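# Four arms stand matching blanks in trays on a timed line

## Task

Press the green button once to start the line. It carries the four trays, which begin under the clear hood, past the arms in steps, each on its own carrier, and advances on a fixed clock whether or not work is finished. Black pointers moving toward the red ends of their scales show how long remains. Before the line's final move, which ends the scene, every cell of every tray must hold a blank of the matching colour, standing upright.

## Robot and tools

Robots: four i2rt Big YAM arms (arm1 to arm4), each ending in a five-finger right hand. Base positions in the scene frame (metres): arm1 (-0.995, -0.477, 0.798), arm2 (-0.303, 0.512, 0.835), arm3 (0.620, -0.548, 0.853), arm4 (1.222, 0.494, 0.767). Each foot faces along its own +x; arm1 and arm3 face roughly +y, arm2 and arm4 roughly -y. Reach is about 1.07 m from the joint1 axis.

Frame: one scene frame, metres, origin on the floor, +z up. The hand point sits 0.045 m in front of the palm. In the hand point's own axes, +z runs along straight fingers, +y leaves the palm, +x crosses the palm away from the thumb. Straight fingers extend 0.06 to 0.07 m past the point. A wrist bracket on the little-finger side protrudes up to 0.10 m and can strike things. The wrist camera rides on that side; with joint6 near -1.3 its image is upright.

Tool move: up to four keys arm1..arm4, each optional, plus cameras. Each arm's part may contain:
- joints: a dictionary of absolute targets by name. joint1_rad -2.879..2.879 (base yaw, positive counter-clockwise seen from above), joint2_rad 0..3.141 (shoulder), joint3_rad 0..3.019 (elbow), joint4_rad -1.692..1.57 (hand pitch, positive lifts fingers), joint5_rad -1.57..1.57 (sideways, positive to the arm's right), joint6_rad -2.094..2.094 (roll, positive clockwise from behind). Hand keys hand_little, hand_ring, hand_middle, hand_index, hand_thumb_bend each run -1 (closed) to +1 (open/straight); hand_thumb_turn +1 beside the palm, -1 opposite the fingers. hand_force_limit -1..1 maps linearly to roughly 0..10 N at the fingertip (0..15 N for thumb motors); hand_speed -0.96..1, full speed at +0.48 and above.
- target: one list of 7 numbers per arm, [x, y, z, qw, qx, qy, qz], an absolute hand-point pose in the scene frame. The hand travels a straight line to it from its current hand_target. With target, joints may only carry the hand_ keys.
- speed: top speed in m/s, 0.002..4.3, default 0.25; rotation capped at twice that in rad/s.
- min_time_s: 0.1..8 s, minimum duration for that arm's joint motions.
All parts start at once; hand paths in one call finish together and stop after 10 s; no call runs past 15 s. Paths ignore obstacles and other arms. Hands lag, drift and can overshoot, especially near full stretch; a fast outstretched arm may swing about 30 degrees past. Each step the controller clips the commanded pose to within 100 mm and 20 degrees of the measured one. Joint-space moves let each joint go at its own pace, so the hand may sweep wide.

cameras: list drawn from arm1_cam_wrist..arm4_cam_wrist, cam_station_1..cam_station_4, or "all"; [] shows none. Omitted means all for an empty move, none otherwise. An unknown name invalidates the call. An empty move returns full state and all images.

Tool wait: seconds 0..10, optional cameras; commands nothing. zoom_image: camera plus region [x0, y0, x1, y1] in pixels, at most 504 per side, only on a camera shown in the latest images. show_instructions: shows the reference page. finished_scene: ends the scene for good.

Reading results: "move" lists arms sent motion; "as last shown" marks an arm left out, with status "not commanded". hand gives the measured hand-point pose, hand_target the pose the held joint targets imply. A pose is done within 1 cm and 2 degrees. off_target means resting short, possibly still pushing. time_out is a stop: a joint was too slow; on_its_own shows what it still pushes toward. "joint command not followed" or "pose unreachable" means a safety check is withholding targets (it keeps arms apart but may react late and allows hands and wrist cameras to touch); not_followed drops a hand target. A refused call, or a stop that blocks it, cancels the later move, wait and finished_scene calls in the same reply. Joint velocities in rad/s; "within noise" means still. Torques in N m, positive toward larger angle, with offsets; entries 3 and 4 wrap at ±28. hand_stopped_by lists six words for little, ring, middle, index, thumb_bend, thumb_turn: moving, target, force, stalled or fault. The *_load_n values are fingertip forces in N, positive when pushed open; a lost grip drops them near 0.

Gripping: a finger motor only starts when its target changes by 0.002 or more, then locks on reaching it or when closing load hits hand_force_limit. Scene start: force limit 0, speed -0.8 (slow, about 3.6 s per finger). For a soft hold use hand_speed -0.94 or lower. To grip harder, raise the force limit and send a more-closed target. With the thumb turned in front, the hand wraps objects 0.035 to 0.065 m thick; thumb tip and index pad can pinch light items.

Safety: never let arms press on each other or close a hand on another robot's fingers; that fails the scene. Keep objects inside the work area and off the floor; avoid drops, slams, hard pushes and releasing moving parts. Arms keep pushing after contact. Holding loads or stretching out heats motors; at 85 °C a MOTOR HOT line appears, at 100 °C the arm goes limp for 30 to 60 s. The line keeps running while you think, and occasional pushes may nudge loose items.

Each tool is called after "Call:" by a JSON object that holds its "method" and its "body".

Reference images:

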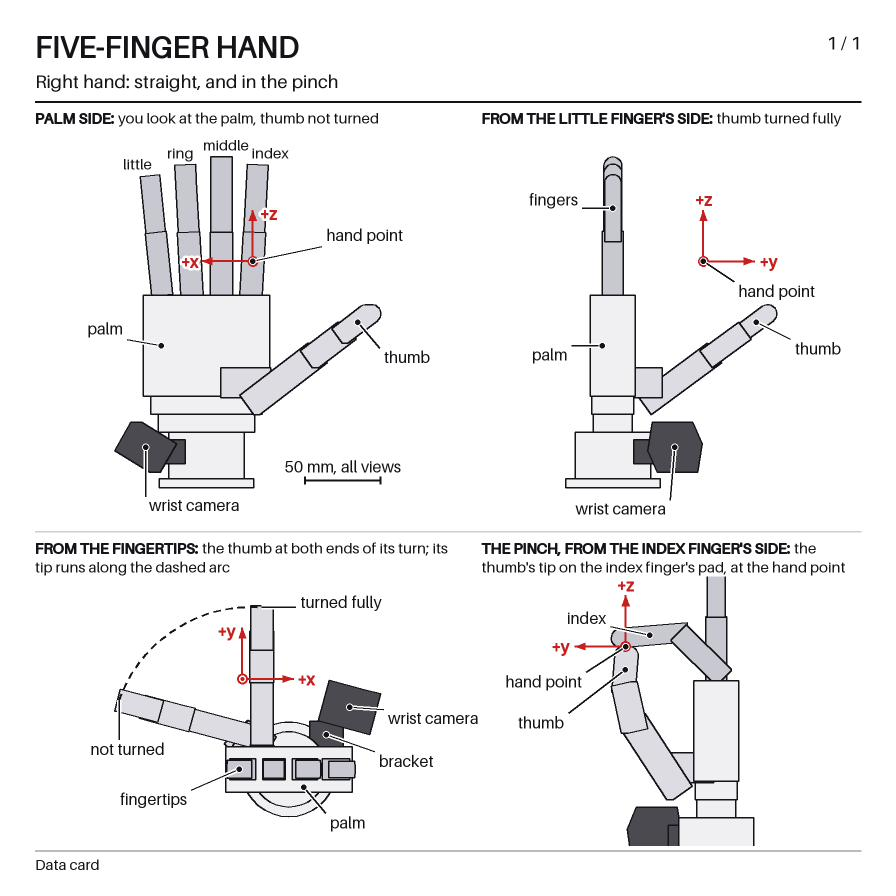

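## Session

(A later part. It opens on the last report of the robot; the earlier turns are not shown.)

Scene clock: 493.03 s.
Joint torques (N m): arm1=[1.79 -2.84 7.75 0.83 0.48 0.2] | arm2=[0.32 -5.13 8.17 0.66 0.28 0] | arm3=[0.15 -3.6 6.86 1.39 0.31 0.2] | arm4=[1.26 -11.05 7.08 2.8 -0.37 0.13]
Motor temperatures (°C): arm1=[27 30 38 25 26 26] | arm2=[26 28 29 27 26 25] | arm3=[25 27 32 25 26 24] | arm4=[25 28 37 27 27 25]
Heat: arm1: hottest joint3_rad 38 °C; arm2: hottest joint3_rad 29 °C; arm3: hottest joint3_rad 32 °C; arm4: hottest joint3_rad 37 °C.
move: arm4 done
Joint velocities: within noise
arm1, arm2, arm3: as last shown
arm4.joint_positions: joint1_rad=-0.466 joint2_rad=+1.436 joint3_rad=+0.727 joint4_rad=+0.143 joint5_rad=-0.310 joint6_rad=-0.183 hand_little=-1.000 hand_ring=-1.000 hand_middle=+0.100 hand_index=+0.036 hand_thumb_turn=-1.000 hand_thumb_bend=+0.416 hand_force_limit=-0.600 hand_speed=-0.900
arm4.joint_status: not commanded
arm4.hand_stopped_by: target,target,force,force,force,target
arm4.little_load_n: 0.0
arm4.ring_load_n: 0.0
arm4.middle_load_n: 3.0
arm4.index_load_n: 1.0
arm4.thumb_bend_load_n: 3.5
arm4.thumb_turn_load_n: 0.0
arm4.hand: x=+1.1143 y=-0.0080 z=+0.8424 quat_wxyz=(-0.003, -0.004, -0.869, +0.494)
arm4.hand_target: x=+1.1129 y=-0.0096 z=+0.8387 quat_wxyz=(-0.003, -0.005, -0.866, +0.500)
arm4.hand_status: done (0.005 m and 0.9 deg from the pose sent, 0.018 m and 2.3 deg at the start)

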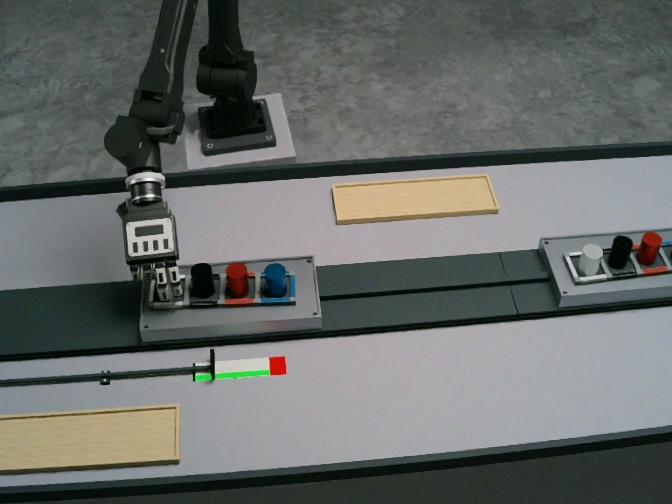

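Call:
{"method": "move", "body": {"arm4": {"target": [1.112, -0.0095, 0.832, 0, 0, -0.866, 0.5], "speed": 0.05}}}

Call:
{"method": "move", "body": {"arm4": {"joints": {"hand_thumb_bend": 0.5, "hand_speed": -0.88}}}}

Call:
{"method": "move", "body": {"arm4": {"joints": {"hand_thumb_bend": 0.85, "hand_index": 0.3, "hand_middle": 0.3, "hand_speed": -0.7}}}}

Call:
{"method": "move", "body": {"arm4": {"target": [1.112, -0.009, 0.94, 0, 0, -0.866, 0.5], "speed": 0.12}, "cameras": ["cam_station_4"]}}

Call:
{"method": "zoom_image", "body": {"camera": "cam_station_4", "region": [110, 215, 230, 315]}}

Scene clock: 494.37 s.
Joint torques (N m): arm1=[1.85 -2.84 7.75 0.83 0.48 0.2] | arm2=[0.38 -5.19 8.17 0.66 0.28 0] | arm3=[0.15 -3.6 6.86 1.39 0.31 0.2] | arm4=[2.08 -10.34 7.32 2.69 -0.26 0.02]
Motor temperatures (°C): arm1=[27 30 38 25 26 26] | arm2=[26 28 29 27 26 25] | arm3=[25 27 32 25 26 24] | arm4=[25 28 37 27 27 25]
Heat: arm1: hottest joint3_rad 38 °C; arm2: hottest joint3_rad 29 °C; arm3: hottest joint3_rad 32 °C; arm4: hottest joint3_rad 37 °C.
move: arm4 done
Joint velocities: within noise
arm1.joint_positions: joint1_rad=+0.683 joint2_rad=+0.781 joint3_rad=+0.506 joint4_rad=-0.350 joint5_rad=+0.552 joint6_rad=+0.336 hand_little=-1.000 hand_ring=-1.000 hand_middle=+0.300 hand_index=+0.300 hand_thumb_turn=-1.000 hand_thumb_bend=+0.850 hand_force_limit=-0.600 hand_speed=-0.750
arm1.joint_status: not commanded
arm1.hand_stopped_by: target,target,target,target,target,target
arm1.little_load_n: 0.0
arm1.ring_load_n: 0.0
arm1.middle_load_n: 0.0
arm1.index_load_n: 0.0
arm1.thumb_bend_load_n: 0.0
arm1.thumb_turn_load_n: 0.0
arm1.hand: x=-1.1422 y=-0.1489 z=+0.9499 quat_wxyz=(-0.503, +0.864, -0.015, +0.016)
arm1.hand_target: x=-1.1424 y=-0.1512 z=+0.9505 quat_wxyz=(-0.501, +0.865, -0.017, +0.016)
arm1.hand_status: not commanded
arm2.joint_positions: joint1_rad=+0.716 joint2_rad=+1.034 joint3_rad=+0.611 joint4_rad=-0.149 joint5_rad=+0.495 joint6_rad=+0.311 hand_little=-1.000 hand_ring=-1.000 hand_middle=+0.300 hand_index=+0.300 hand_thumb_turn=-1.000 hand_thumb_bend=+0.850 hand_force_limit=-0.600 hand_speed=-0.700
arm2.joint_status: not commanded
arm2.hand_stopped_by: target,target,target,target,target,target
arm2.little_load_n: 0.0
arm2.ring_load_n: 0.0
arm2.middle_load_n: 0.0
arm2.index_load_n: 0.0
arm2.thumb_bend_load_n: 0.0
arm2.thumb_turn_load_n: 0.0
arm2.hand: x=-0.1023 y=+0.1223 z=+0.9794 quat_wxyz=(-0.001, +0.005, -0.860, +0.511)
arm2.hand_target: x=-0.1048 y=+0.1287 z=+0.9712 quat_wxyz=(+0.004, +0.005, -0.865, +0.502)
arm2.hand_status: not commanded
arm3.joint_positions: joint1_rad=+0.252 joint2_rad=+1.005 joint3_rad=+0.511 joint4_rad=-0.058 joint5_rad=+0.309 joint6_rad=+0.184 hand_little=-1.000 hand_ring=-1.000 hand_middle=+0.300 hand_index=+0.300 hand_thumb_turn=-1.000 hand_thumb_bend=+0.850 hand_force_limit=-0.500 hand_speed=-0.700
arm3.joint_status: not commanded
arm3.hand_stopped_by: target,target,target,target,target,target
arm3.little_load_n: 0.0
arm3.ring_load_n: 0.0
arm3.middle_load_n: -0.5
arm3.index_load_n: 0.0
arm3.thumb_bend_load_n: -0.5
arm3.thumb_turn_load_n: 0.0
arm3.hand: x=+0.4915 y=-0.1537 z=+0.9741 quat_wxyz=(-0.506, +0.863, +0.003, +0.003)
arm3.hand_target: x=+0.4891 y=-0.1590 z=+0.9700 quat_wxyz=(-0.500, +0.866, +0.001, +0.001)
arm3.hand_status: not commanded
arm4.joint_positions: joint1_rad=-0.468 joint2_rad=+1.439 joint3_rad=+0.719 joint4_rad=+0.167 joint5_rad=-0.315 joint6_rad=-0.183 hand_little=-1.000 hand_ring=-1.000 hand_middle=+0.100 hand_index=+0.036 hand_thumb_turn=-1.000 hand_thumb_bend=+0.416 hand_force_limit=-0.600 hand_speed=-0.900
arm4.joint_status: not commanded
arm4.hand_stopped_by: target,target,force,force,force,target
arm4.little_load_n: 0.0
arm4.ring_load_n: 0.0
arm4.middle_load_n: 2.5
arm4.index_load_n: 1.0
arm4.thumb_bend_load_n: 3.5
arm4.thumb_turn_load_n: -0.5
arm4.hand: x=+1.1141 y=-0.0088 z=+0.8419 quat_wxyz=(-0.003, -0.002, -0.866, +0.500)
arm4.hand_target: x=+1.1116 y=-0.0090 z=+0.8325 quat_wxyz=(+0.000, +0.000, -0.866, +0.500)
arm4.hand_status: done (0.010 m and 0.4 deg from the pose sent, 0.011 m and 0.9 deg at the start)
pictures: none

Scene clock: 495.33 s.
Joint torques (N m): arm1=[1.79 -2.78 7.75 0.83 0.48 0.2] | arm2=[0.32 -5.13 8.17 0.66 0.28 0] | arm3=[0.15 -3.6 6.86 1.39 0.31 0.2] | arm4=[1.32 -11.22 7.06 2.32 -0.23 0]
Motor temperatures (°C): arm1=[27 30 38 25 26 26] | arm2=[26 28 29 27 26 25] | arm3=[25 27 32 25 26 24] | arm4=[25 28 37 27 27 25]
Heat: arm1: hottest joint3_rad 38 °C; arm2: hottest joint3_rad 29 °C; arm3: hottest joint3_rad 32 °C; arm4: hottest joint3_rad 37 °C.
move: arm4 done
Joint velocities: within noise
arm1, arm2, arm3: as last shown
arm3.middle_load_n: 0.0
arm3.thumb_bend_load_n: 0.0
arm4.joint_positions: joint1_rad=-0.468 joint2_rad=+1.449 joint3_rad=+0.719 joint4_rad=+0.175 joint5_rad=-0.314 joint6_rad=-0.183 hand_little=-1.000 hand_ring=-1.000 hand_middle=+0.100 hand_index=+0.036 hand_thumb_turn=-1.000 hand_thumb_bend=+0.500 hand_force_limit=-0.600 hand_speed=-0.880
arm4.joint_status: all done
arm4.hand_stopped_by: target,target,force,force,target,target
arm4.little_load_n: 0.0
arm4.ring_load_n: 0.0
arm4.middle_load_n: 0.0
arm4.index_load_n: 0.0
arm4.thumb_bend_load_n: 0.0
arm4.thumb_turn_load_n: 0.0
arm4.hand: x=+1.1135 y=-0.0096 z=+0.8380 quat_wxyz=(-0.003, -0.003, -0.867, +0.499)
arm4.hand_target: x=+1.1114 y=-0.0089 z=+0.8321 quat_wxyz=(+0.000, -0.001, -0.866, +0.500)
arm4.hand_status: not commanded
pictures: none

Scene clock: 496.63 s.
Joint torques (N m): arm1=[1.79 -2.78 7.75 0.83 0.48 0.2] | arm2=[0.32 -5.19 8.17 0.66 0.28 0] | arm3=[0.15 -3.6 6.86 1.39 0.31 0.2] | arm4=[0.67 -10.81 7.23 2.59 -0.3 0.01]
Motor temperatures (°C): arm1=[27 30 38 25 26 26] | arm2=[26 28 29 27 26 25] | arm3=[25 27 32 25 26 24] | arm4=[25 28 37 27 27 25]
Heat: arm1: hottest joint3_rad 38 °C; arm2: hottest joint3_rad 29 °C; arm3: hottest joint3_rad 32 °C; arm4: hottest joint3_rad 37 °C.
move: arm4 done
Joint velocities: within noise
arm1, arm2, arm3: as last shown
arm3.little_load_n: 0.5
arm4.joint_positions: joint1_rad=-0.468 joint2_rad=+1.449 joint3_rad=+0.719 joint4_rad=+0.175 joint5_rad=-0.314 joint6_rad=-0.183 hand_little=-1.000 hand_ring=-1.000 hand_middle=+0.300 hand_index=+0.300 hand_thumb_turn=-1.000 hand_thumb_bend=+0.850 hand_force_limit=-0.600 hand_speed=-0.700
arm4.joint_status: all done
arm4.hand_stopped_by: target,target,target,target,target,target
arm4.little_load_n: 0.0
arm4.ring_load_n: 0.0
arm4.middle_load_n: 0.0
arm4.index_load_n: 0.0
arm4.thumb_bend_load_n: 0.0
arm4.thumb_turn_load_n: 0.0
arm4.hand: x=+1.1135 y=-0.0096 z=+0.8380 quat_wxyz=(-0.003, -0.003, -0.867, +0.499)
arm4.hand_target: x=+1.1114 y=-0.0089 z=+0.8321 quat_wxyz=(+0.000, -0.001, -0.866, +0.500)
arm4.hand_status: not commanded
pictures: none

Scene clock: 498.23 s.
Joint torques (N m): arm1=[1.85 -2.84 7.73 0.83 0.48 0.2] | arm2=[0.38 -5.13 8.17 0.65 0.28 0] | arm3=[0.15 -3.6 6.86 1.4 0.31 0.2] | arm4=[1.9 -10.87 12.75 0.88 -0.31 0]
Motor temperatures (°C): arm1=[27 30 38 25 26 26] | arm2=[26 28 29 27 26 25] | arm3=[25 27 32 25 26 24] | arm4=[25 28 37 27 27 25]
Heat: arm1: hottest joint3_rad 38 °C; arm2: hottest joint3_rad 29 °C; arm3: hottest joint3_rad 32 °C; arm4: hottest joint3_rad 37 °C.
move: arm4 off_target
Joint velocities: within noise
arm1, arm2, arm3: as last shown
arm2.little_load_n: 0.5
arm2.thumb_turn_load_n: 0.5
arm3.little_load_n: 0.0
arm4.joint_positions: joint1_rad=-0.468 joint2_rad=+1.281 joint3_rad=+0.818 joint4_rad=-0.130 joint5_rad=-0.314 joint6_rad=-0.183 hand_little=-1.000 hand_ring=-1.000 hand_middle=+0.300 hand_index=+0.300 hand_thumb_turn=-1.000 hand_thumb_bend=+0.850 hand_force_limit=-0.600 hand_speed=-0.700
arm4.joint_status: not commanded
arm4.hand_stopped_by: target,target,target,target,target,target
arm4.little_load_n: 0.0
arm4.ring_load_n: 0.0
arm4.middle_load_n: 0.0
arm4.index_load_n: 0.0
arm4.thumb_bend_load_n: 0.0
arm4.thumb_turn_load_n: 0.0
arm4.hand: x=+1.1187 y=+0.0044 z=+0.9135 quat_wxyz=(-0.008, -0.006, -0.875, +0.483)
arm4.hand_target: x=+1.1117 y=-0.0095 z=+0.9398 quat_wxyz=(+0.000, +0.000, -0.866, +0.500)
arm4.hand_status: off_target (0.030 m and 2.5 deg from the pose sent, 0.102 m and 0.4 deg at the start)

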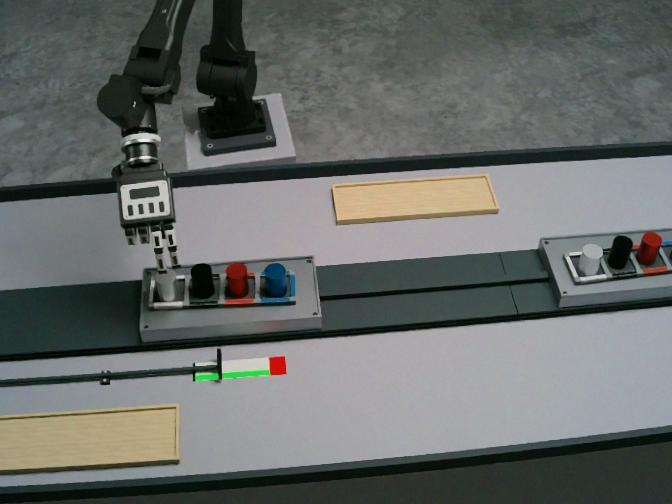

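Scaled by 4.200.

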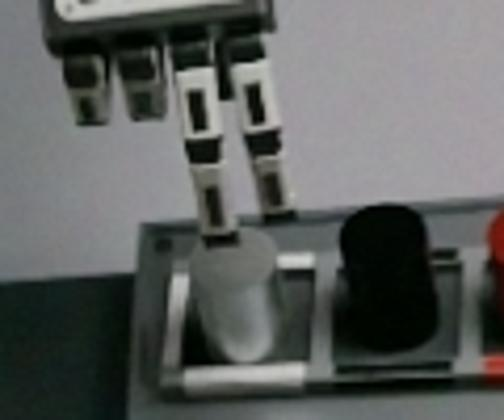

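Call:
{"method": "move", "body": {"arm4": {"target": [1.13, 0.14, 0.98, 0, 0, -0.866, 0.5], "speed": 0.16}, "cameras": ["cam_station_1", "cam_station_2", "cam_station_3", "cam_station_4"]}}

Call:
{"method": "zoom_image", "body": {"camera": "cam_station_4", "region": [110, 215, 330, 345]}}

Call:
{"method": "zoom_image", "body": {"camera": "cam_station_4", "region": [520, 200, 672, 320]}}

Scene clock: 500.47 s.
Joint torques (N m): arm1=[1.85 -2.78 7.75 0.83 0.48 0.2] | arm2=[0.32 -5.19 8.17 0.65 0.28 0] | arm3=[0.15 -3.66 6.86 1.4 0.31 0.2] | arm4=[0.79 -4.66 8.87 0.85 -0.51 -0.07]
Motor temperatures (°C): arm1=[27 30 38 25 26 26] | arm2=[26 28 29 27 26 25] | arm3=[25 27 32 25 26 24] | arm4=[25 28 37 27 27 25]
Heat: arm1: hottest joint3_rad 38 °C; arm2: hottest joint3_rad 29 °C; arm3: hottest joint3_rad 32 °C; arm4: hottest joint3_rad 37 °C.
move: arm4 off_target
Joint velocities: within noise
arm1, arm2, arm3: as last shown
arm2.little_load_n: 0.0
arm2.thumb_turn_load_n: 0.0
arm4.joint_positions: joint1_rad=-0.612 joint2_rad=+0.804 joint3_rad=+0.695 joint4_rad=-0.446 joint5_rad=-0.436 joint6_rad=-0.256 hand_little=-1.000 hand_ring=-1.000 hand_middle=+0.300 hand_index=+0.300 hand_thumb_turn=-1.000 hand_thumb_bend=+0.850 hand_force_limit=-0.600 hand_speed=-0.700
arm4.joint_status: not commanded
arm4.hand_stopped_by: target,target,target,target,target,target
arm4.little_load_n: 0.0
arm4.ring_load_n: 0.0
arm4.middle_load_n: 0.0
arm4.index_load_n: 0.0
arm4.thumb_bend_load_n: 0.0
arm4.thumb_turn_load_n: 0.0
arm4.hand: x=+1.1291 y=+0.1328 z=+0.9907 quat_wxyz=(+0.001, -0.003, -0.860, +0.511)
arm4.hand_target: x=+1.1295 y=+0.1382 z=+0.9814 quat_wxyz=(-0.001, -0.001, -0.865, +0.501)
arm4.hand_status: off_target (0.013 m and 1.5 deg from the pose sent, 0.151 m and 2.5 deg at the start)

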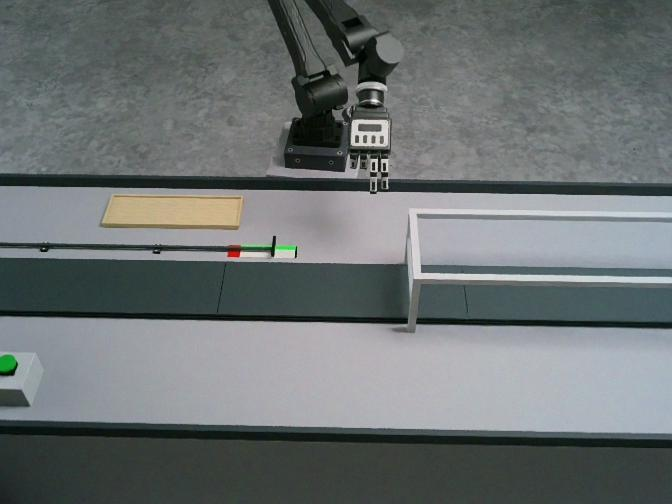

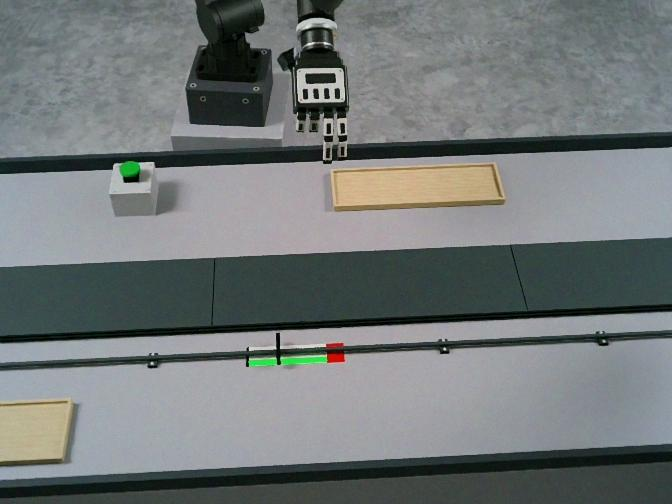

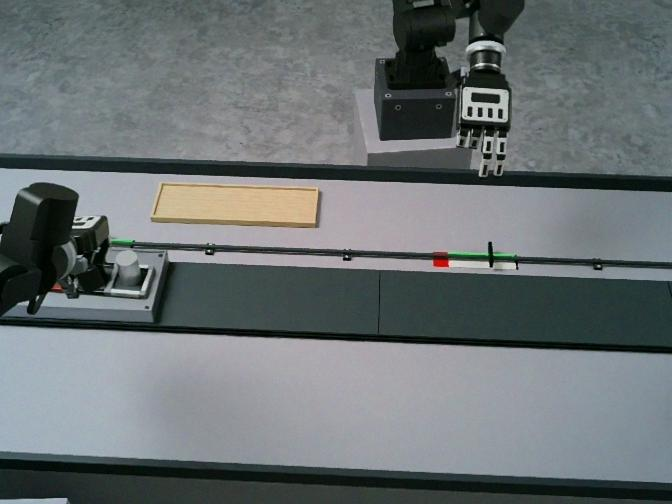

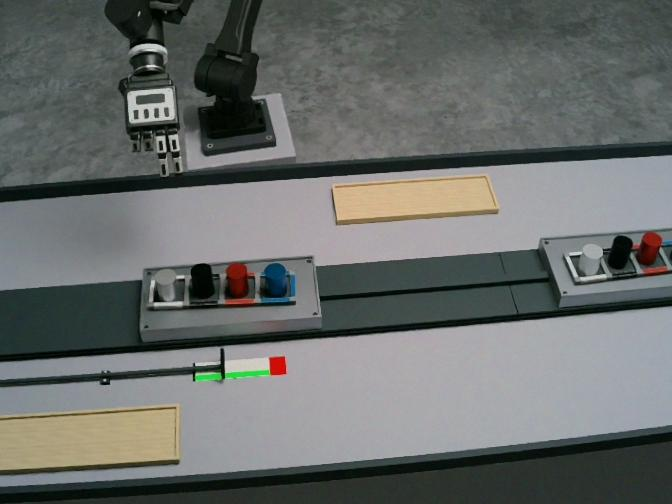

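Scaled by 2.291.

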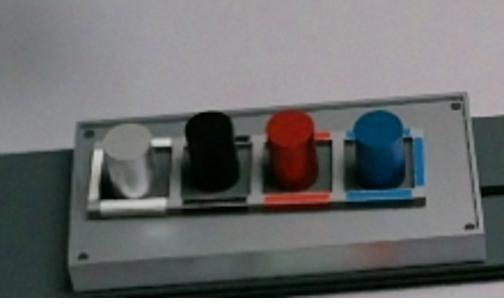

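Scaled by 3.316.

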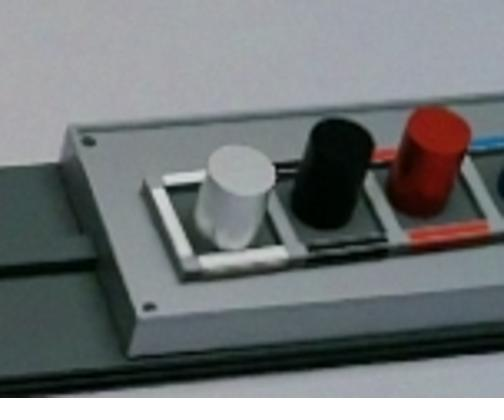

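Call:
{"method": "wait", "body": {"seconds": 10}}

Call:
{"method": "wait", "body": {"seconds": 10}}

Call:
{"method": "wait", "body": {"seconds": 10, "cameras": ["cam_station_4"]}}

Scene clock: 510.63 s.
Joint torques (N m): arm1=[1.85 -2.78 7.75 0.83 0.48 0.2] | arm2=[0.32 -5.19 8.17 0.65 0.28 0] | arm3=[0.15 -3.6 6.86 1.39 0.31 0.2] | arm4=[1.26 -4.48 8.64 0.85 -0.5 -0.11]
Motor temperatures (°C): arm1=[27 30 38 25 26 26] | arm2=[26 28 29 27 26 25] | arm3=[25 27 32 25 26 24] | arm4=[25 28 37 27 27 25]
Heat: arm1: hottest joint3_rad 38 °C; arm2: hottest joint3_rad 29 °C; arm3: hottest joint3_rad 32 °C; arm4: hottest joint3_rad 37 °C.
Joint velocities: within noise
arm1.joint_positions: joint1_rad=+0.683 joint2_rad=+0.781 joint3_rad=+0.506 joint4_rad=-0.350 joint5_rad=+0.552 joint6_rad=+0.336 hand_little=-1.000 hand_ring=-1.000 hand_middle=+0.300 hand_index=+0.300 hand_thumb_turn=-1.000 hand_thumb_bend=+0.850 hand_force_limit=-0.600 hand_speed=-0.750
arm1.joint_status: not commanded
arm1.hand_stopped_by: target,target,target,target,target,target
arm1.little_load_n: 0.0
arm1.ring_load_n: 0.0
arm1.middle_load_n: 0.0
arm1.index_load_n: 0.0
arm1.thumb_bend_load_n: 0.0
arm1.thumb_turn_load_n: 0.0
arm1.hand: x=-1.1422 y=-0.1489 z=+0.9499 quat_wxyz=(-0.503, +0.864, -0.015, +0.016)
arm1.hand_target: x=-1.1424 y=-0.1512 z=+0.9505 quat_wxyz=(-0.501, +0.865, -0.017, +0.016)
arm1.hand_status: not commanded
arm2.joint_positions: joint1_rad=+0.716 joint2_rad=+1.034 joint3_rad=+0.611 joint4_rad=-0.149 joint5_rad=+0.495 joint6_rad=+0.311 hand_little=-1.000 hand_ring=-1.000 hand_middle=+0.300 hand_index=+0.300 hand_thumb_turn=-1.000 hand_thumb_bend=+0.850 hand_force_limit=-0.600 hand_speed=-0.700
arm2.joint_status: not commanded
arm2.hand_stopped_by: target,target,target,target,target,target
arm2.little_load_n: 0.0
arm2.ring_load_n: 0.0
arm2.middle_load_n: 0.0
arm2.index_load_n: 0.0
arm2.thumb_bend_load_n: 0.0
arm2.thumb_turn_load_n: 0.0
arm2.hand: x=-0.1023 y=+0.1223 z=+0.9794 quat_wxyz=(-0.001, +0.005, -0.860, +0.511)
arm2.hand_target: x=-0.1048 y=+0.1287 z=+0.9712 quat_wxyz=(+0.004, +0.005, -0.865, +0.502)
arm2.hand_status: not commanded
arm3.joint_positions: joint1_rad=+0.252 joint2_rad=+1.005 joint3_rad=+0.511 joint4_rad=-0.058 joint5_rad=+0.309 joint6_rad=+0.184 hand_little=-1.000 hand_ring=-1.000 hand_middle=+0.300 hand_index=+0.300 hand_thumb_turn=-1.000 hand_thumb_bend=+0.850 hand_force_limit=-0.500 hand_speed=-0.700
arm3.joint_status: not commanded
arm3.hand_stopped_by: target,target,target,target,target,target
arm3.little_load_n: 0.0
arm3.ring_load_n: 0.0
arm3.middle_load_n: 0.0
arm3.index_load_n: 0.0
arm3.thumb_bend_load_n: 0.0
arm3.thumb_turn_load_n: 0.0
arm3.hand: x=+0.4915 y=-0.1537 z=+0.9741 quat_wxyz=(-0.506, +0.863, +0.003, +0.003)
arm3.hand_target: x=+0.4891 y=-0.1590 z=+0.9700 quat_wxyz=(-0.500, +0.866, +0.001, +0.001)
arm3.hand_status: not commanded
arm4.joint_positions: joint1_rad=-0.612 joint2_rad=+0.804 joint3_rad=+0.695 joint4_rad=-0.446 joint5_rad=-0.436 joint6_rad=-0.258 hand_little=-1.000 hand_ring=-1.000 hand_middle=+0.300 hand_index=+0.300 hand_thumb_turn=-1.000 hand_thumb_bend=+0.850 hand_force_limit=-0.600 hand_speed=-0.700
arm4.joint_status: not commanded
arm4.hand_stopped_by: target,target,target,target,target,target
arm4.little_load_n: 0.0
arm4.ring_load_n: 0.0
arm4.middle_load_n: 0.0
arm4.index_load_n: 0.0
arm4.thumb_bend_load_n: 0.0
arm4.thumb_turn_load_n: -0.5
arm4.hand: x=+1.1290 y=+0.1328 z=+0.9907 quat_wxyz=(+0.001, -0.002, -0.860, +0.511)
arm4.hand_target: x=+1.1295 y=+0.1382 z=+0.9814 quat_wxyz=(-0.001, +0.000, -0.865, +0.501)
arm4.hand_status: off_target (0.013 m and 1.5 deg from the pose sent, 0.151 m and 2.5 deg at the start)
wait: 10.00 s; at rest by 0.10 s
pictures: none

Scene clock: 520.63 s.
Joint torques (N m): arm1=[1.79 -2.84 7.75 0.84 0.48 0.2] | arm2=[0.32 -5.19 8.17 0.65 0.28 0] | arm3=[0.15 -3.6 6.86 1.4 0.31 0.2] | arm4=[0.62 -4.54 9.06 0.75 -0.47 -0.05]
Motor temperatures (°C): arm1=[27 30 38 25 26 26] | arm2=[26 28 29 27 26 25] | arm3=[25 27 32 25 26 24] | arm4=[25 28 37 27 27 25]
Heat: arm1: hottest joint3_rad 38 °C; arm2: hottest joint3_rad 29 °C; arm3: hottest joint3_rad 32 °C; arm4: hottest joint3_rad 37 °C.
Joint velocities: within noise
arm1.joint_positions: joint1_rad=+0.683 joint2_rad=+0.781 joint3_rad=+0.506 joint4_rad=-0.350 joint5_rad=+0.552 joint6_rad=+0.336 hand_little=-1.000 hand_ring=-1.000 hand_middle=+0.300 hand_index=+0.300 hand_thumb_turn=-1.000 hand_thumb_bend=+0.850 hand_force_limit=-0.600 hand_speed=-0.750
arm1.joint_status: not commanded
arm1.hand_stopped_by: target,target,target,target,target,target
arm1.little_load_n: 0.0
arm1.ring_load_n: 0.0
arm1.middle_load_n: 0.0
arm1.index_load_n: 0.0
arm1.thumb_bend_load_n: 0.0
arm1.thumb_turn_load_n: 0.0
arm1.hand: x=-1.1422 y=-0.1489 z=+0.9499 quat_wxyz=(-0.503, +0.864, -0.015, +0.016)
arm1.hand_target: x=-1.1424 y=-0.1512 z=+0.9505 quat_wxyz=(-0.501, +0.865, -0.017, +0.016)
arm1.hand_status: not commanded
arm2.joint_positions: joint1_rad=+0.716 joint2_rad=+1.034 joint3_rad=+0.611 joint4_rad=-0.149 joint5_rad=+0.495 joint6_rad=+0.311 hand_little=-1.000 hand_ring=-1.000 hand_middle=+0.300 hand_index=+0.300 hand_thumb_turn=-1.000 hand_thumb_bend=+0.850 hand_force_limit=-0.600 hand_speed=-0.700
arm2.joint_status: not commanded
arm2.hand_stopped_by: target,target,target,target,target,target
arm2.little_load_n: 0.0
arm2.ring_load_n: 0.0
arm2.middle_load_n: 0.0
arm2.index_load_n: 0.0
arm2.thumb_bend_load_n: 0.0
arm2.thumb_turn_load_n: 0.0
arm2.hand: x=-0.1023 y=+0.1223 z=+0.9794 quat_wxyz=(-0.001, +0.005, -0.860, +0.511)
arm2.hand_target: x=-0.1048 y=+0.1287 z=+0.9712 quat_wxyz=(+0.004, +0.005, -0.865, +0.502)
arm2.hand_status: not commanded
arm3.joint_positions: joint1_rad=+0.252 joint2_rad=+1.005 joint3_rad=+0.511 joint4_rad=-0.058 joint5_rad=+0.309 joint6_rad=+0.184 hand_little=-1.000 hand_ring=-1.000 hand_middle=+0.300 hand_index=+0.300 hand_thumb_turn=-1.000 hand_thumb_bend=+0.850 hand_force_limit=-0.500 hand_speed=-0.700
arm3.joint_status: not commanded
arm3.hand_stopped_by: target,target,target,target,target,target
arm3.little_load_n: 0.0
arm3.ring_load_n: 0.0
arm3.middle_load_n: 0.0
arm3.index_load_n: 0.0
arm3.thumb_bend_load_n: 0.0
arm3.thumb_turn_load_n: 0.0
arm3.hand: x=+0.4915 y=-0.1537 z=+0.9741 quat_wxyz=(-0.506, +0.863, +0.003, +0.003)
arm3.hand_target: x=+0.4891 y=-0.1590 z=+0.9700 quat_wxyz=(-0.500, +0.866, +0.001, +0.001)
arm3.hand_status: not commanded
arm4.joint_positions: joint1_rad=-0.612 joint2_rad=+0.804 joint3_rad=+0.695 joint4_rad=-0.446 joint5_rad=-0.436 joint6_rad=-0.258 hand_little=-1.000 hand_ring=-1.000 hand_middle=+0.300 hand_index=+0.300 hand_thumb_turn=-1.000 hand_thumb_bend=+0.850 hand_force_limit=-0.600 hand_speed=-0.700
arm4.joint_status: not commanded
arm4.hand_stopped_by: target,target,target,target,target,target
arm4.little_load_n: 0.0
arm4.ring_load_n: 0.0
arm4.middle_load_n: 0.0
arm4.index_load_n: 0.0
arm4.thumb_bend_load_n: 0.0
arm4.thumb_turn_load_n: 0.5
arm4.hand: x=+1.1290 y=+0.1328 z=+0.9907 quat_wxyz=(+0.001, -0.002, -0.860, +0.511)
arm4.hand_target: x=+1.1295 y=+0.1382 z=+0.9814 quat_wxyz=(-0.001, +0.000, -0.865, +0.501)
arm4.hand_status: off_target (0.013 m and 1.5 deg from the pose sent, 0.151 m and 2.5 deg at the start)
wait: 10.00 s; at rest by 0.27 s
pictures: none

Scene clock: 530.63 s.
Joint torques (N m): arm1=[1.79 -2.78 7.73 0.84 0.48 0.2] | arm2=[0.38 -5.19 8.17 0.66 0.28 0] | arm3=[0.15 -3.66 6.86 1.4 0.31 0.2] | arm4=[1.26 -4.54 9.02 0.76 -0.5 -0.05]
Motor temperatures (°C): arm1=[27 30 38 25 26 26] | arm2=[26 28 29 27 26 25] | arm3=[25 27 32 25 26 24] | arm4=[25 28 37 27 27 25]
Heat: arm1: hottest joint3_rad 38 °C; arm2: hottest joint3_rad 29 °C; arm3: hottest joint3_rad 32 °C; arm4: hottest joint3_rad 37 °C.
Joint velocities: within noise
arm1.joint_positions: joint1_rad=+0.683 joint2_rad=+0.781 joint3_rad=+0.506 joint4_rad=-0.350 joint5_rad=+0.552 joint6_rad=+0.336 hand_little=-1.000 hand_ring=-1.000 hand_middle=+0.300 hand_index=+0.300 hand_thumb_turn=-1.000 hand_thumb_bend=+0.850 hand_force_limit=-0.600 hand_speed=-0.750
arm1.joint_status: not commanded
arm1.hand_stopped_by: target,target,target,target,target,target
arm1.little_load_n: 0.0
arm1.ring_load_n: 0.0
arm1.middle_load_n: 0.0
arm1.index_load_n: 0.0
arm1.thumb_bend_load_n: 0.0
arm1.thumb_turn_load_n: 0.0
arm1.hand: x=-1.1422 y=-0.1489 z=+0.9499 quat_wxyz=(-0.503, +0.864, -0.015, +0.016)
arm1.hand_target: x=-1.1424 y=-0.1512 z=+0.9505 quat_wxyz=(-0.501, +0.865, -0.017, +0.016)
arm1.hand_status: not commanded
arm2.joint_positions: joint1_rad=+0.716 joint2_rad=+1.034 joint3_rad=+0.611 joint4_rad=-0.149 joint5_rad=+0.495 joint6_rad=+0.311 hand_little=-1.000 hand_ring=-1.000 hand_middle=+0.300 hand_index=+0.300 hand_thumb_turn=-1.000 hand_thumb_bend=+0.850 hand_force_limit=-0.600 hand_speed=-0.700
arm2.joint_status: not commanded
arm2.hand_stopped_by: target,target,target,target,target,target
arm2.little_load_n: 0.0
arm2.ring_load_n: 0.5
arm2.middle_load_n: 0.0
arm2.index_load_n: 0.0
arm2.thumb_bend_load_n: 0.0
arm2.thumb_turn_load_n: 0.0
arm2.hand: x=-0.1023 y=+0.1223 z=+0.9794 quat_wxyz=(-0.001, +0.005, -0.860, +0.511)
arm2.hand_target: x=-0.1048 y=+0.1287 z=+0.9712 quat_wxyz=(+0.004, +0.005, -0.865, +0.502)
arm2.hand_status: not commanded
arm3.joint_positions: joint1_rad=+0.252 joint2_rad=+1.005 joint3_rad=+0.511 joint4_rad=-0.058 joint5_rad=+0.309 joint6_rad=+0.184 hand_little=-1.000 hand_ring=-1.000 hand_middle=+0.300 hand_index=+0.300 hand_thumb_turn=-1.000 hand_thumb_bend=+0.850 hand_force_limit=-0.500 hand_speed=-0.700
arm3.joint_status: not commanded
arm3.hand_stopped_by: target,target,target,target,target,target
arm3.little_load_n: 0.0
arm3.ring_load_n: 0.0
arm3.middle_load_n: 0.0
arm3.index_load_n: 0.0
arm3.thumb_bend_load_n: 0.0
arm3.thumb_turn_load_n: 0.0
arm3.hand: x=+0.4915 y=-0.1537 z=+0.9741 quat_wxyz=(-0.506, +0.863, +0.003, +0.003)
arm3.hand_target: x=+0.4891 y=-0.1590 z=+0.9700 quat_wxyz=(-0.500, +0.866, +0.001, +0.001)
arm3.hand_status: not commanded
arm4.joint_positions: joint1_rad=-0.612 joint2_rad=+0.804 joint3_rad=+0.695 joint4_rad=-0.446 joint5_rad=-0.436 joint6_rad=-0.258 hand_little=-1.000 hand_ring=-1.000 hand_middle=+0.300 hand_index=+0.300 hand_thumb_turn=-1.000 hand_thumb_bend=+0.850 hand_force_limit=-0.600 hand_speed=-0.700
arm4.joint_status: not commanded
arm4.hand_stopped_by: target,target,target,target,target,target
arm4.little_load_n: 0.0
arm4.ring_load_n: 0.0
arm4.middle_load_n: 0.5
arm4.index_load_n: 0.0
arm4.thumb_bend_load_n: 0.0
arm4.thumb_turn_load_n: 0.0
arm4.hand: x=+1.1290 y=+0.1328 z=+0.9907 quat_wxyz=(+0.001, -0.002, -0.860, +0.511)
arm4.hand_target: x=+1.1295 y=+0.1382 z=+0.9814 quat_wxyz=(-0.001, +0.000, -0.865, +0.501)
arm4.hand_status: off_target (0.013 m and 1.5 deg from the pose sent, 0.151 m and 2.5 deg at the start)
wait: 10.00 s; at rest by 0.27 s

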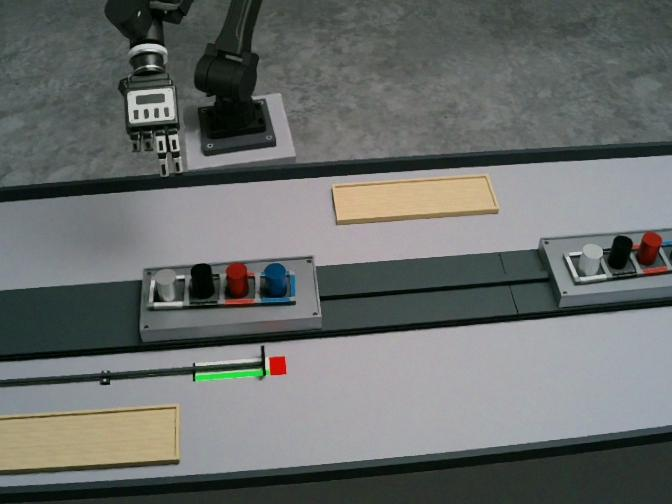

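Call:
{"method": "wait", "body": {"seconds": 10, "cameras": ["cam_station_4"]}}

Call:
{"method": "wait", "body": {"seconds": 6, "cameras": ["cam_station_4"]}}

Scene clock: 540.77 s.
Joint torques (N m): arm1=[1.85 -2.78 7.75 0.83 0.48 0.2] | arm2=[0.38 -5.13 8.17 0.66 0.28 0] | arm3=[0.15 -3.6 6.87 1.4 0.31 0.2] | arm4=[1.61 -4.19 8.84 0.87 -0.52 -0.05]
Motor temperatures (°C): arm1=[27 30 38 25 26 26] | arm2=[26 28 29 27 26 25] | arm3=[25 27 32 25 26 24] | arm4=[25 28 37 27 27 25]
Heat: arm1: hottest joint3_rad 38 °C; arm2: hottest joint3_rad 29 °C; arm3: hottest joint3_rad 32 °C; arm4: hottest joint3_rad 37 °C.
Joint velocities: within noise
arm1.joint_positions: joint1_rad=+0.683 joint2_rad=+0.781 joint3_rad=+0.506 joint4_rad=-0.350 joint5_rad=+0.552 joint6_rad=+0.336 hand_little=-1.000 hand_ring=-1.000 hand_middle=+0.300 hand_index=+0.300 hand_thumb_turn=-1.000 hand_thumb_bend=+0.850 hand_force_limit=-0.600 hand_speed=-0.750
arm1.joint_status: not commanded
arm1.hand_stopped_by: target,target,target,target,target,target
arm1.little_load_n: 0.0
arm1.ring_load_n: 0.0
arm1.middle_load_n: 0.0
arm1.index_load_n: 0.0
arm1.thumb_bend_load_n: 0.0
arm1.thumb_turn_load_n: 0.0
arm1.hand: x=-1.1422 y=-0.1489 z=+0.9499 quat_wxyz=(-0.503, +0.864, -0.015, +0.016)
arm1.hand_target: x=-1.1424 y=-0.1512 z=+0.9505 quat_wxyz=(-0.501, +0.865, -0.017, +0.016)
arm1.hand_status: not commanded
arm2.joint_positions: joint1_rad=+0.716 joint2_rad=+1.034 joint3_rad=+0.611 joint4_rad=-0.149 joint5_rad=+0.495 joint6_rad=+0.311 hand_little=-1.000 hand_ring=-1.000 hand_middle=+0.300 hand_index=+0.300 hand_thumb_turn=-1.000 hand_thumb_bend=+0.850 hand_force_limit=-0.600 hand_speed=-0.700
arm2.joint_status: not commanded
arm2.hand_stopped_by: target,target,target,target,target,target
arm2.little_load_n: 0.0
arm2.ring_load_n: 0.0
arm2.middle_load_n: 0.0
arm2.index_load_n: 0.0
arm2.thumb_bend_load_n: 0.0
arm2.thumb_turn_load_n: 0.0
arm2.hand: x=-0.1023 y=+0.1223 z=+0.9794 quat_wxyz=(-0.001, +0.005, -0.860, +0.511)
arm2.hand_target: x=-0.1048 y=+0.1287 z=+0.9712 quat_wxyz=(+0.004, +0.005, -0.865, +0.502)
arm2.hand_status: not commanded
arm3.joint_positions: joint1_rad=+0.252 joint2_rad=+1.005 joint3_rad=+0.511 joint4_rad=-0.058 joint5_rad=+0.309 joint6_rad=+0.184 hand_little=-1.000 hand_ring=-1.000 hand_middle=+0.300 hand_index=+0.300 hand_thumb_turn=-1.000 hand_thumb_bend=+0.850 hand_force_limit=-0.500 hand_speed=-0.700
arm3.joint_status: not commanded
arm3.hand_stopped_by: target,target,target,target,target,target
arm3.little_load_n: 0.5
arm3.ring_load_n: 0.0
arm3.middle_load_n: 0.0
arm3.index_load_n: 0.0
arm3.thumb_bend_load_n: 0.0
arm3.thumb_turn_load_n: 0.0
arm3.hand: x=+0.4915 y=-0.1537 z=+0.9741 quat_wxyz=(-0.506, +0.863, +0.003, +0.003)
arm3.hand_target: x=+0.4891 y=-0.1590 z=+0.9700 quat_wxyz=(-0.500, +0.866, +0.001, +0.001)
arm3.hand_status: not commanded
arm4.joint_positions: joint1_rad=-0.612 joint2_rad=+0.804 joint3_rad=+0.695 joint4_rad=-0.446 joint5_rad=-0.436 joint6_rad=-0.258 hand_little=-1.000 hand_ring=-1.000 hand_middle=+0.300 hand_index=+0.300 hand_thumb_turn=-1.000 hand_thumb_bend=+0.850 hand_force_limit=-0.600 hand_speed=-0.700
arm4.joint_status: not commanded
arm4.hand_stopped_by: target,target,target,target,target,target
arm4.little_load_n: 0.0
arm4.ring_load_n: 0.0
arm4.middle_load_n: 0.0
arm4.index_load_n: 0.0
arm4.thumb_bend_load_n: 0.0
arm4.thumb_turn_load_n: 0.0
arm4.hand: x=+1.1290 y=+0.1328 z=+0.9907 quat_wxyz=(+0.001, -0.002, -0.860, +0.511)
arm4.hand_target: x=+1.1295 y=+0.1382 z=+0.9814 quat_wxyz=(-0.001, +0.000, -0.865, +0.501)
arm4.hand_status: off_target (0.013 m and 1.5 deg from the pose sent, 0.151 m and 2.5 deg at the start)
wait: 10.00 s; at rest by 0.13 s

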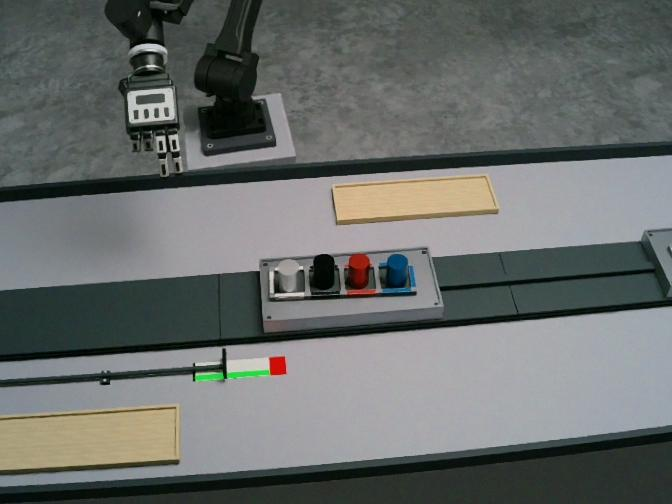

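Scene clock: 543.73 s.
Joint torques (N m): no reading
Motor temperatures (°C): arm1=[27 30 38 25 26 26] | arm2=[26 28 29 27 26 25] | arm3=[25 27 32 25 26 24] | arm4=[25 28 36 27 27 25]
Joint velocities: within noise
arm1.joint_positions: joint1_rad=+0.683 joint2_rad=+0.781 joint3_rad=+0.506 joint4_rad=-0.350 joint5_rad=+0.552 joint6_rad=+0.336 hand_little=-1.000 hand_ring=-1.000 hand_middle=+0.300 hand_index=+0.300 hand_thumb_turn=-1.000 hand_thumb_bend=+0.850 hand_force_limit=-0.600 hand_speed=-0.750
arm1.joint_status: not commanded
arm1.hand_stopped_by: target,target,target,target,target,target
arm1.little_load_n: 0.0
arm1.ring_load_n: 0.0
arm1.middle_load_n: 0.0
arm1.index_load_n: 0.0
arm1.thumb_bend_load_n: 0.0
arm1.thumb_turn_load_n: 0.0
arm1.hand: x=-1.1422 y=-0.1489 z=+0.9499 quat_wxyz=(-0.503, +0.864, -0.015, +0.016)
arm1.hand_status: not commanded
arm2.joint_positions: joint1_rad=+0.716 joint2_rad=+1.034 joint3_rad=+0.611 joint4_rad=-0.149 joint5_rad=+0.495 joint6_rad=+0.311 hand_little=-1.000 hand_ring=-1.000 hand_middle=+0.300 hand_index=+0.300 hand_thumb_turn=-1.000 hand_thumb_bend=+0.850 hand_force_limit=-0.600 hand_speed=-0.700
arm2.joint_status: not commanded
arm2.hand_stopped_by: target,target,target,target,target,target
arm2.little_load_n: 0.0
arm2.ring_load_n: 0.0
arm2.middle_load_n: 0.0
arm2.index_load_n: 0.0
arm2.thumb_bend_load_n: 0.5
arm2.thumb_turn_load_n: 0.0
arm2.hand: x=-0.1023 y=+0.1223 z=+0.9794 quat_wxyz=(-0.001, +0.005, -0.860, +0.511)
arm2.hand_status: not commanded
arm3.joint_positions: joint1_rad=+0.252 joint2_rad=+1.005 joint3_rad=+0.511 joint4_rad=-0.058 joint5_rad=+0.309 joint6_rad=+0.184 hand_little=-1.000 hand_ring=-1.000 hand_middle=+0.300 hand_index=+0.300 hand_thumb_turn=-1.000 hand_thumb_bend=+0.850 hand_force_limit=-0.500 hand_speed=-0.700
arm3.joint_status: not commanded
arm3.hand_stopped_by: target,target,target,target,target,target
arm3.little_load_n: 0.0
arm3.ring_load_n: 0.0
arm3.middle_load_n: 0.0
arm3.index_load_n: 0.0
arm3.thumb_bend_load_n: 0.0
arm3.thumb_turn_load_n: 0.0
arm3.hand: x=+0.4915 y=-0.1537 z=+0.9741 quat_wxyz=(-0.506, +0.863, +0.003, +0.003)
arm3.hand_status: not commanded
arm4.joint_positions: joint1_rad=-0.612 joint2_rad=+0.804 joint3_rad=+0.695 joint4_rad=-0.446 joint5_rad=-0.436 joint6_rad=-0.258 hand_little=-1.000 hand_ring=-1.000 hand_middle=+0.300 hand_index=+0.300 hand_thumb_turn=-1.000 hand_thumb_bend=+0.850 hand_force_limit=-0.600 hand_speed=-0.700
arm4.joint_status: not commanded
arm4.hand_stopped_by: target,target,target,target,target,target
arm4.little_load_n: 0.0
arm4.ring_load_n: 0.0
arm4.middle_load_n: 0.0
arm4.index_load_n: 0.0
arm4.thumb_bend_load_n: 0.0
arm4.thumb_turn_load_n: 0.0
arm4.hand: x=+1.1290 y=+0.1328 z=+0.9907 quat_wxyz=(+0.001, -0.002, -0.860, +0.511)
arm4.hand_status: off_target (0.013 m and 1.5 deg from the pose sent, 0.151 m and 2.5 deg at the start)
wait: 2.97 of 6 s (the scene ended); at rest by 0.27 s
The task's run has ended: the event that ends the task has happened.

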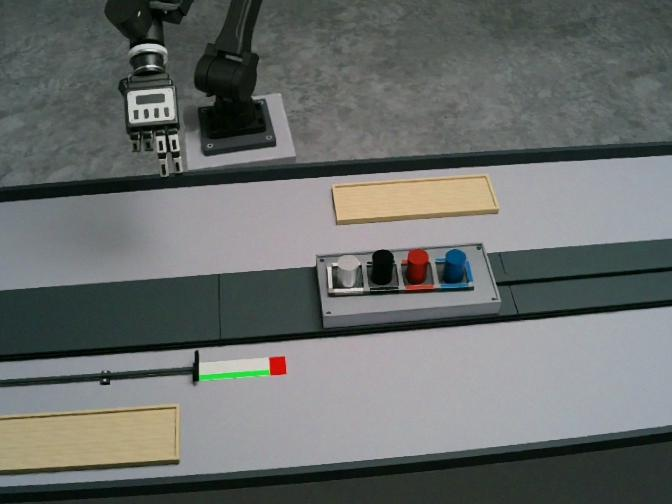

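Call:
{"method": "finished_scene", "body": {}}

The scene is finished: the task was done.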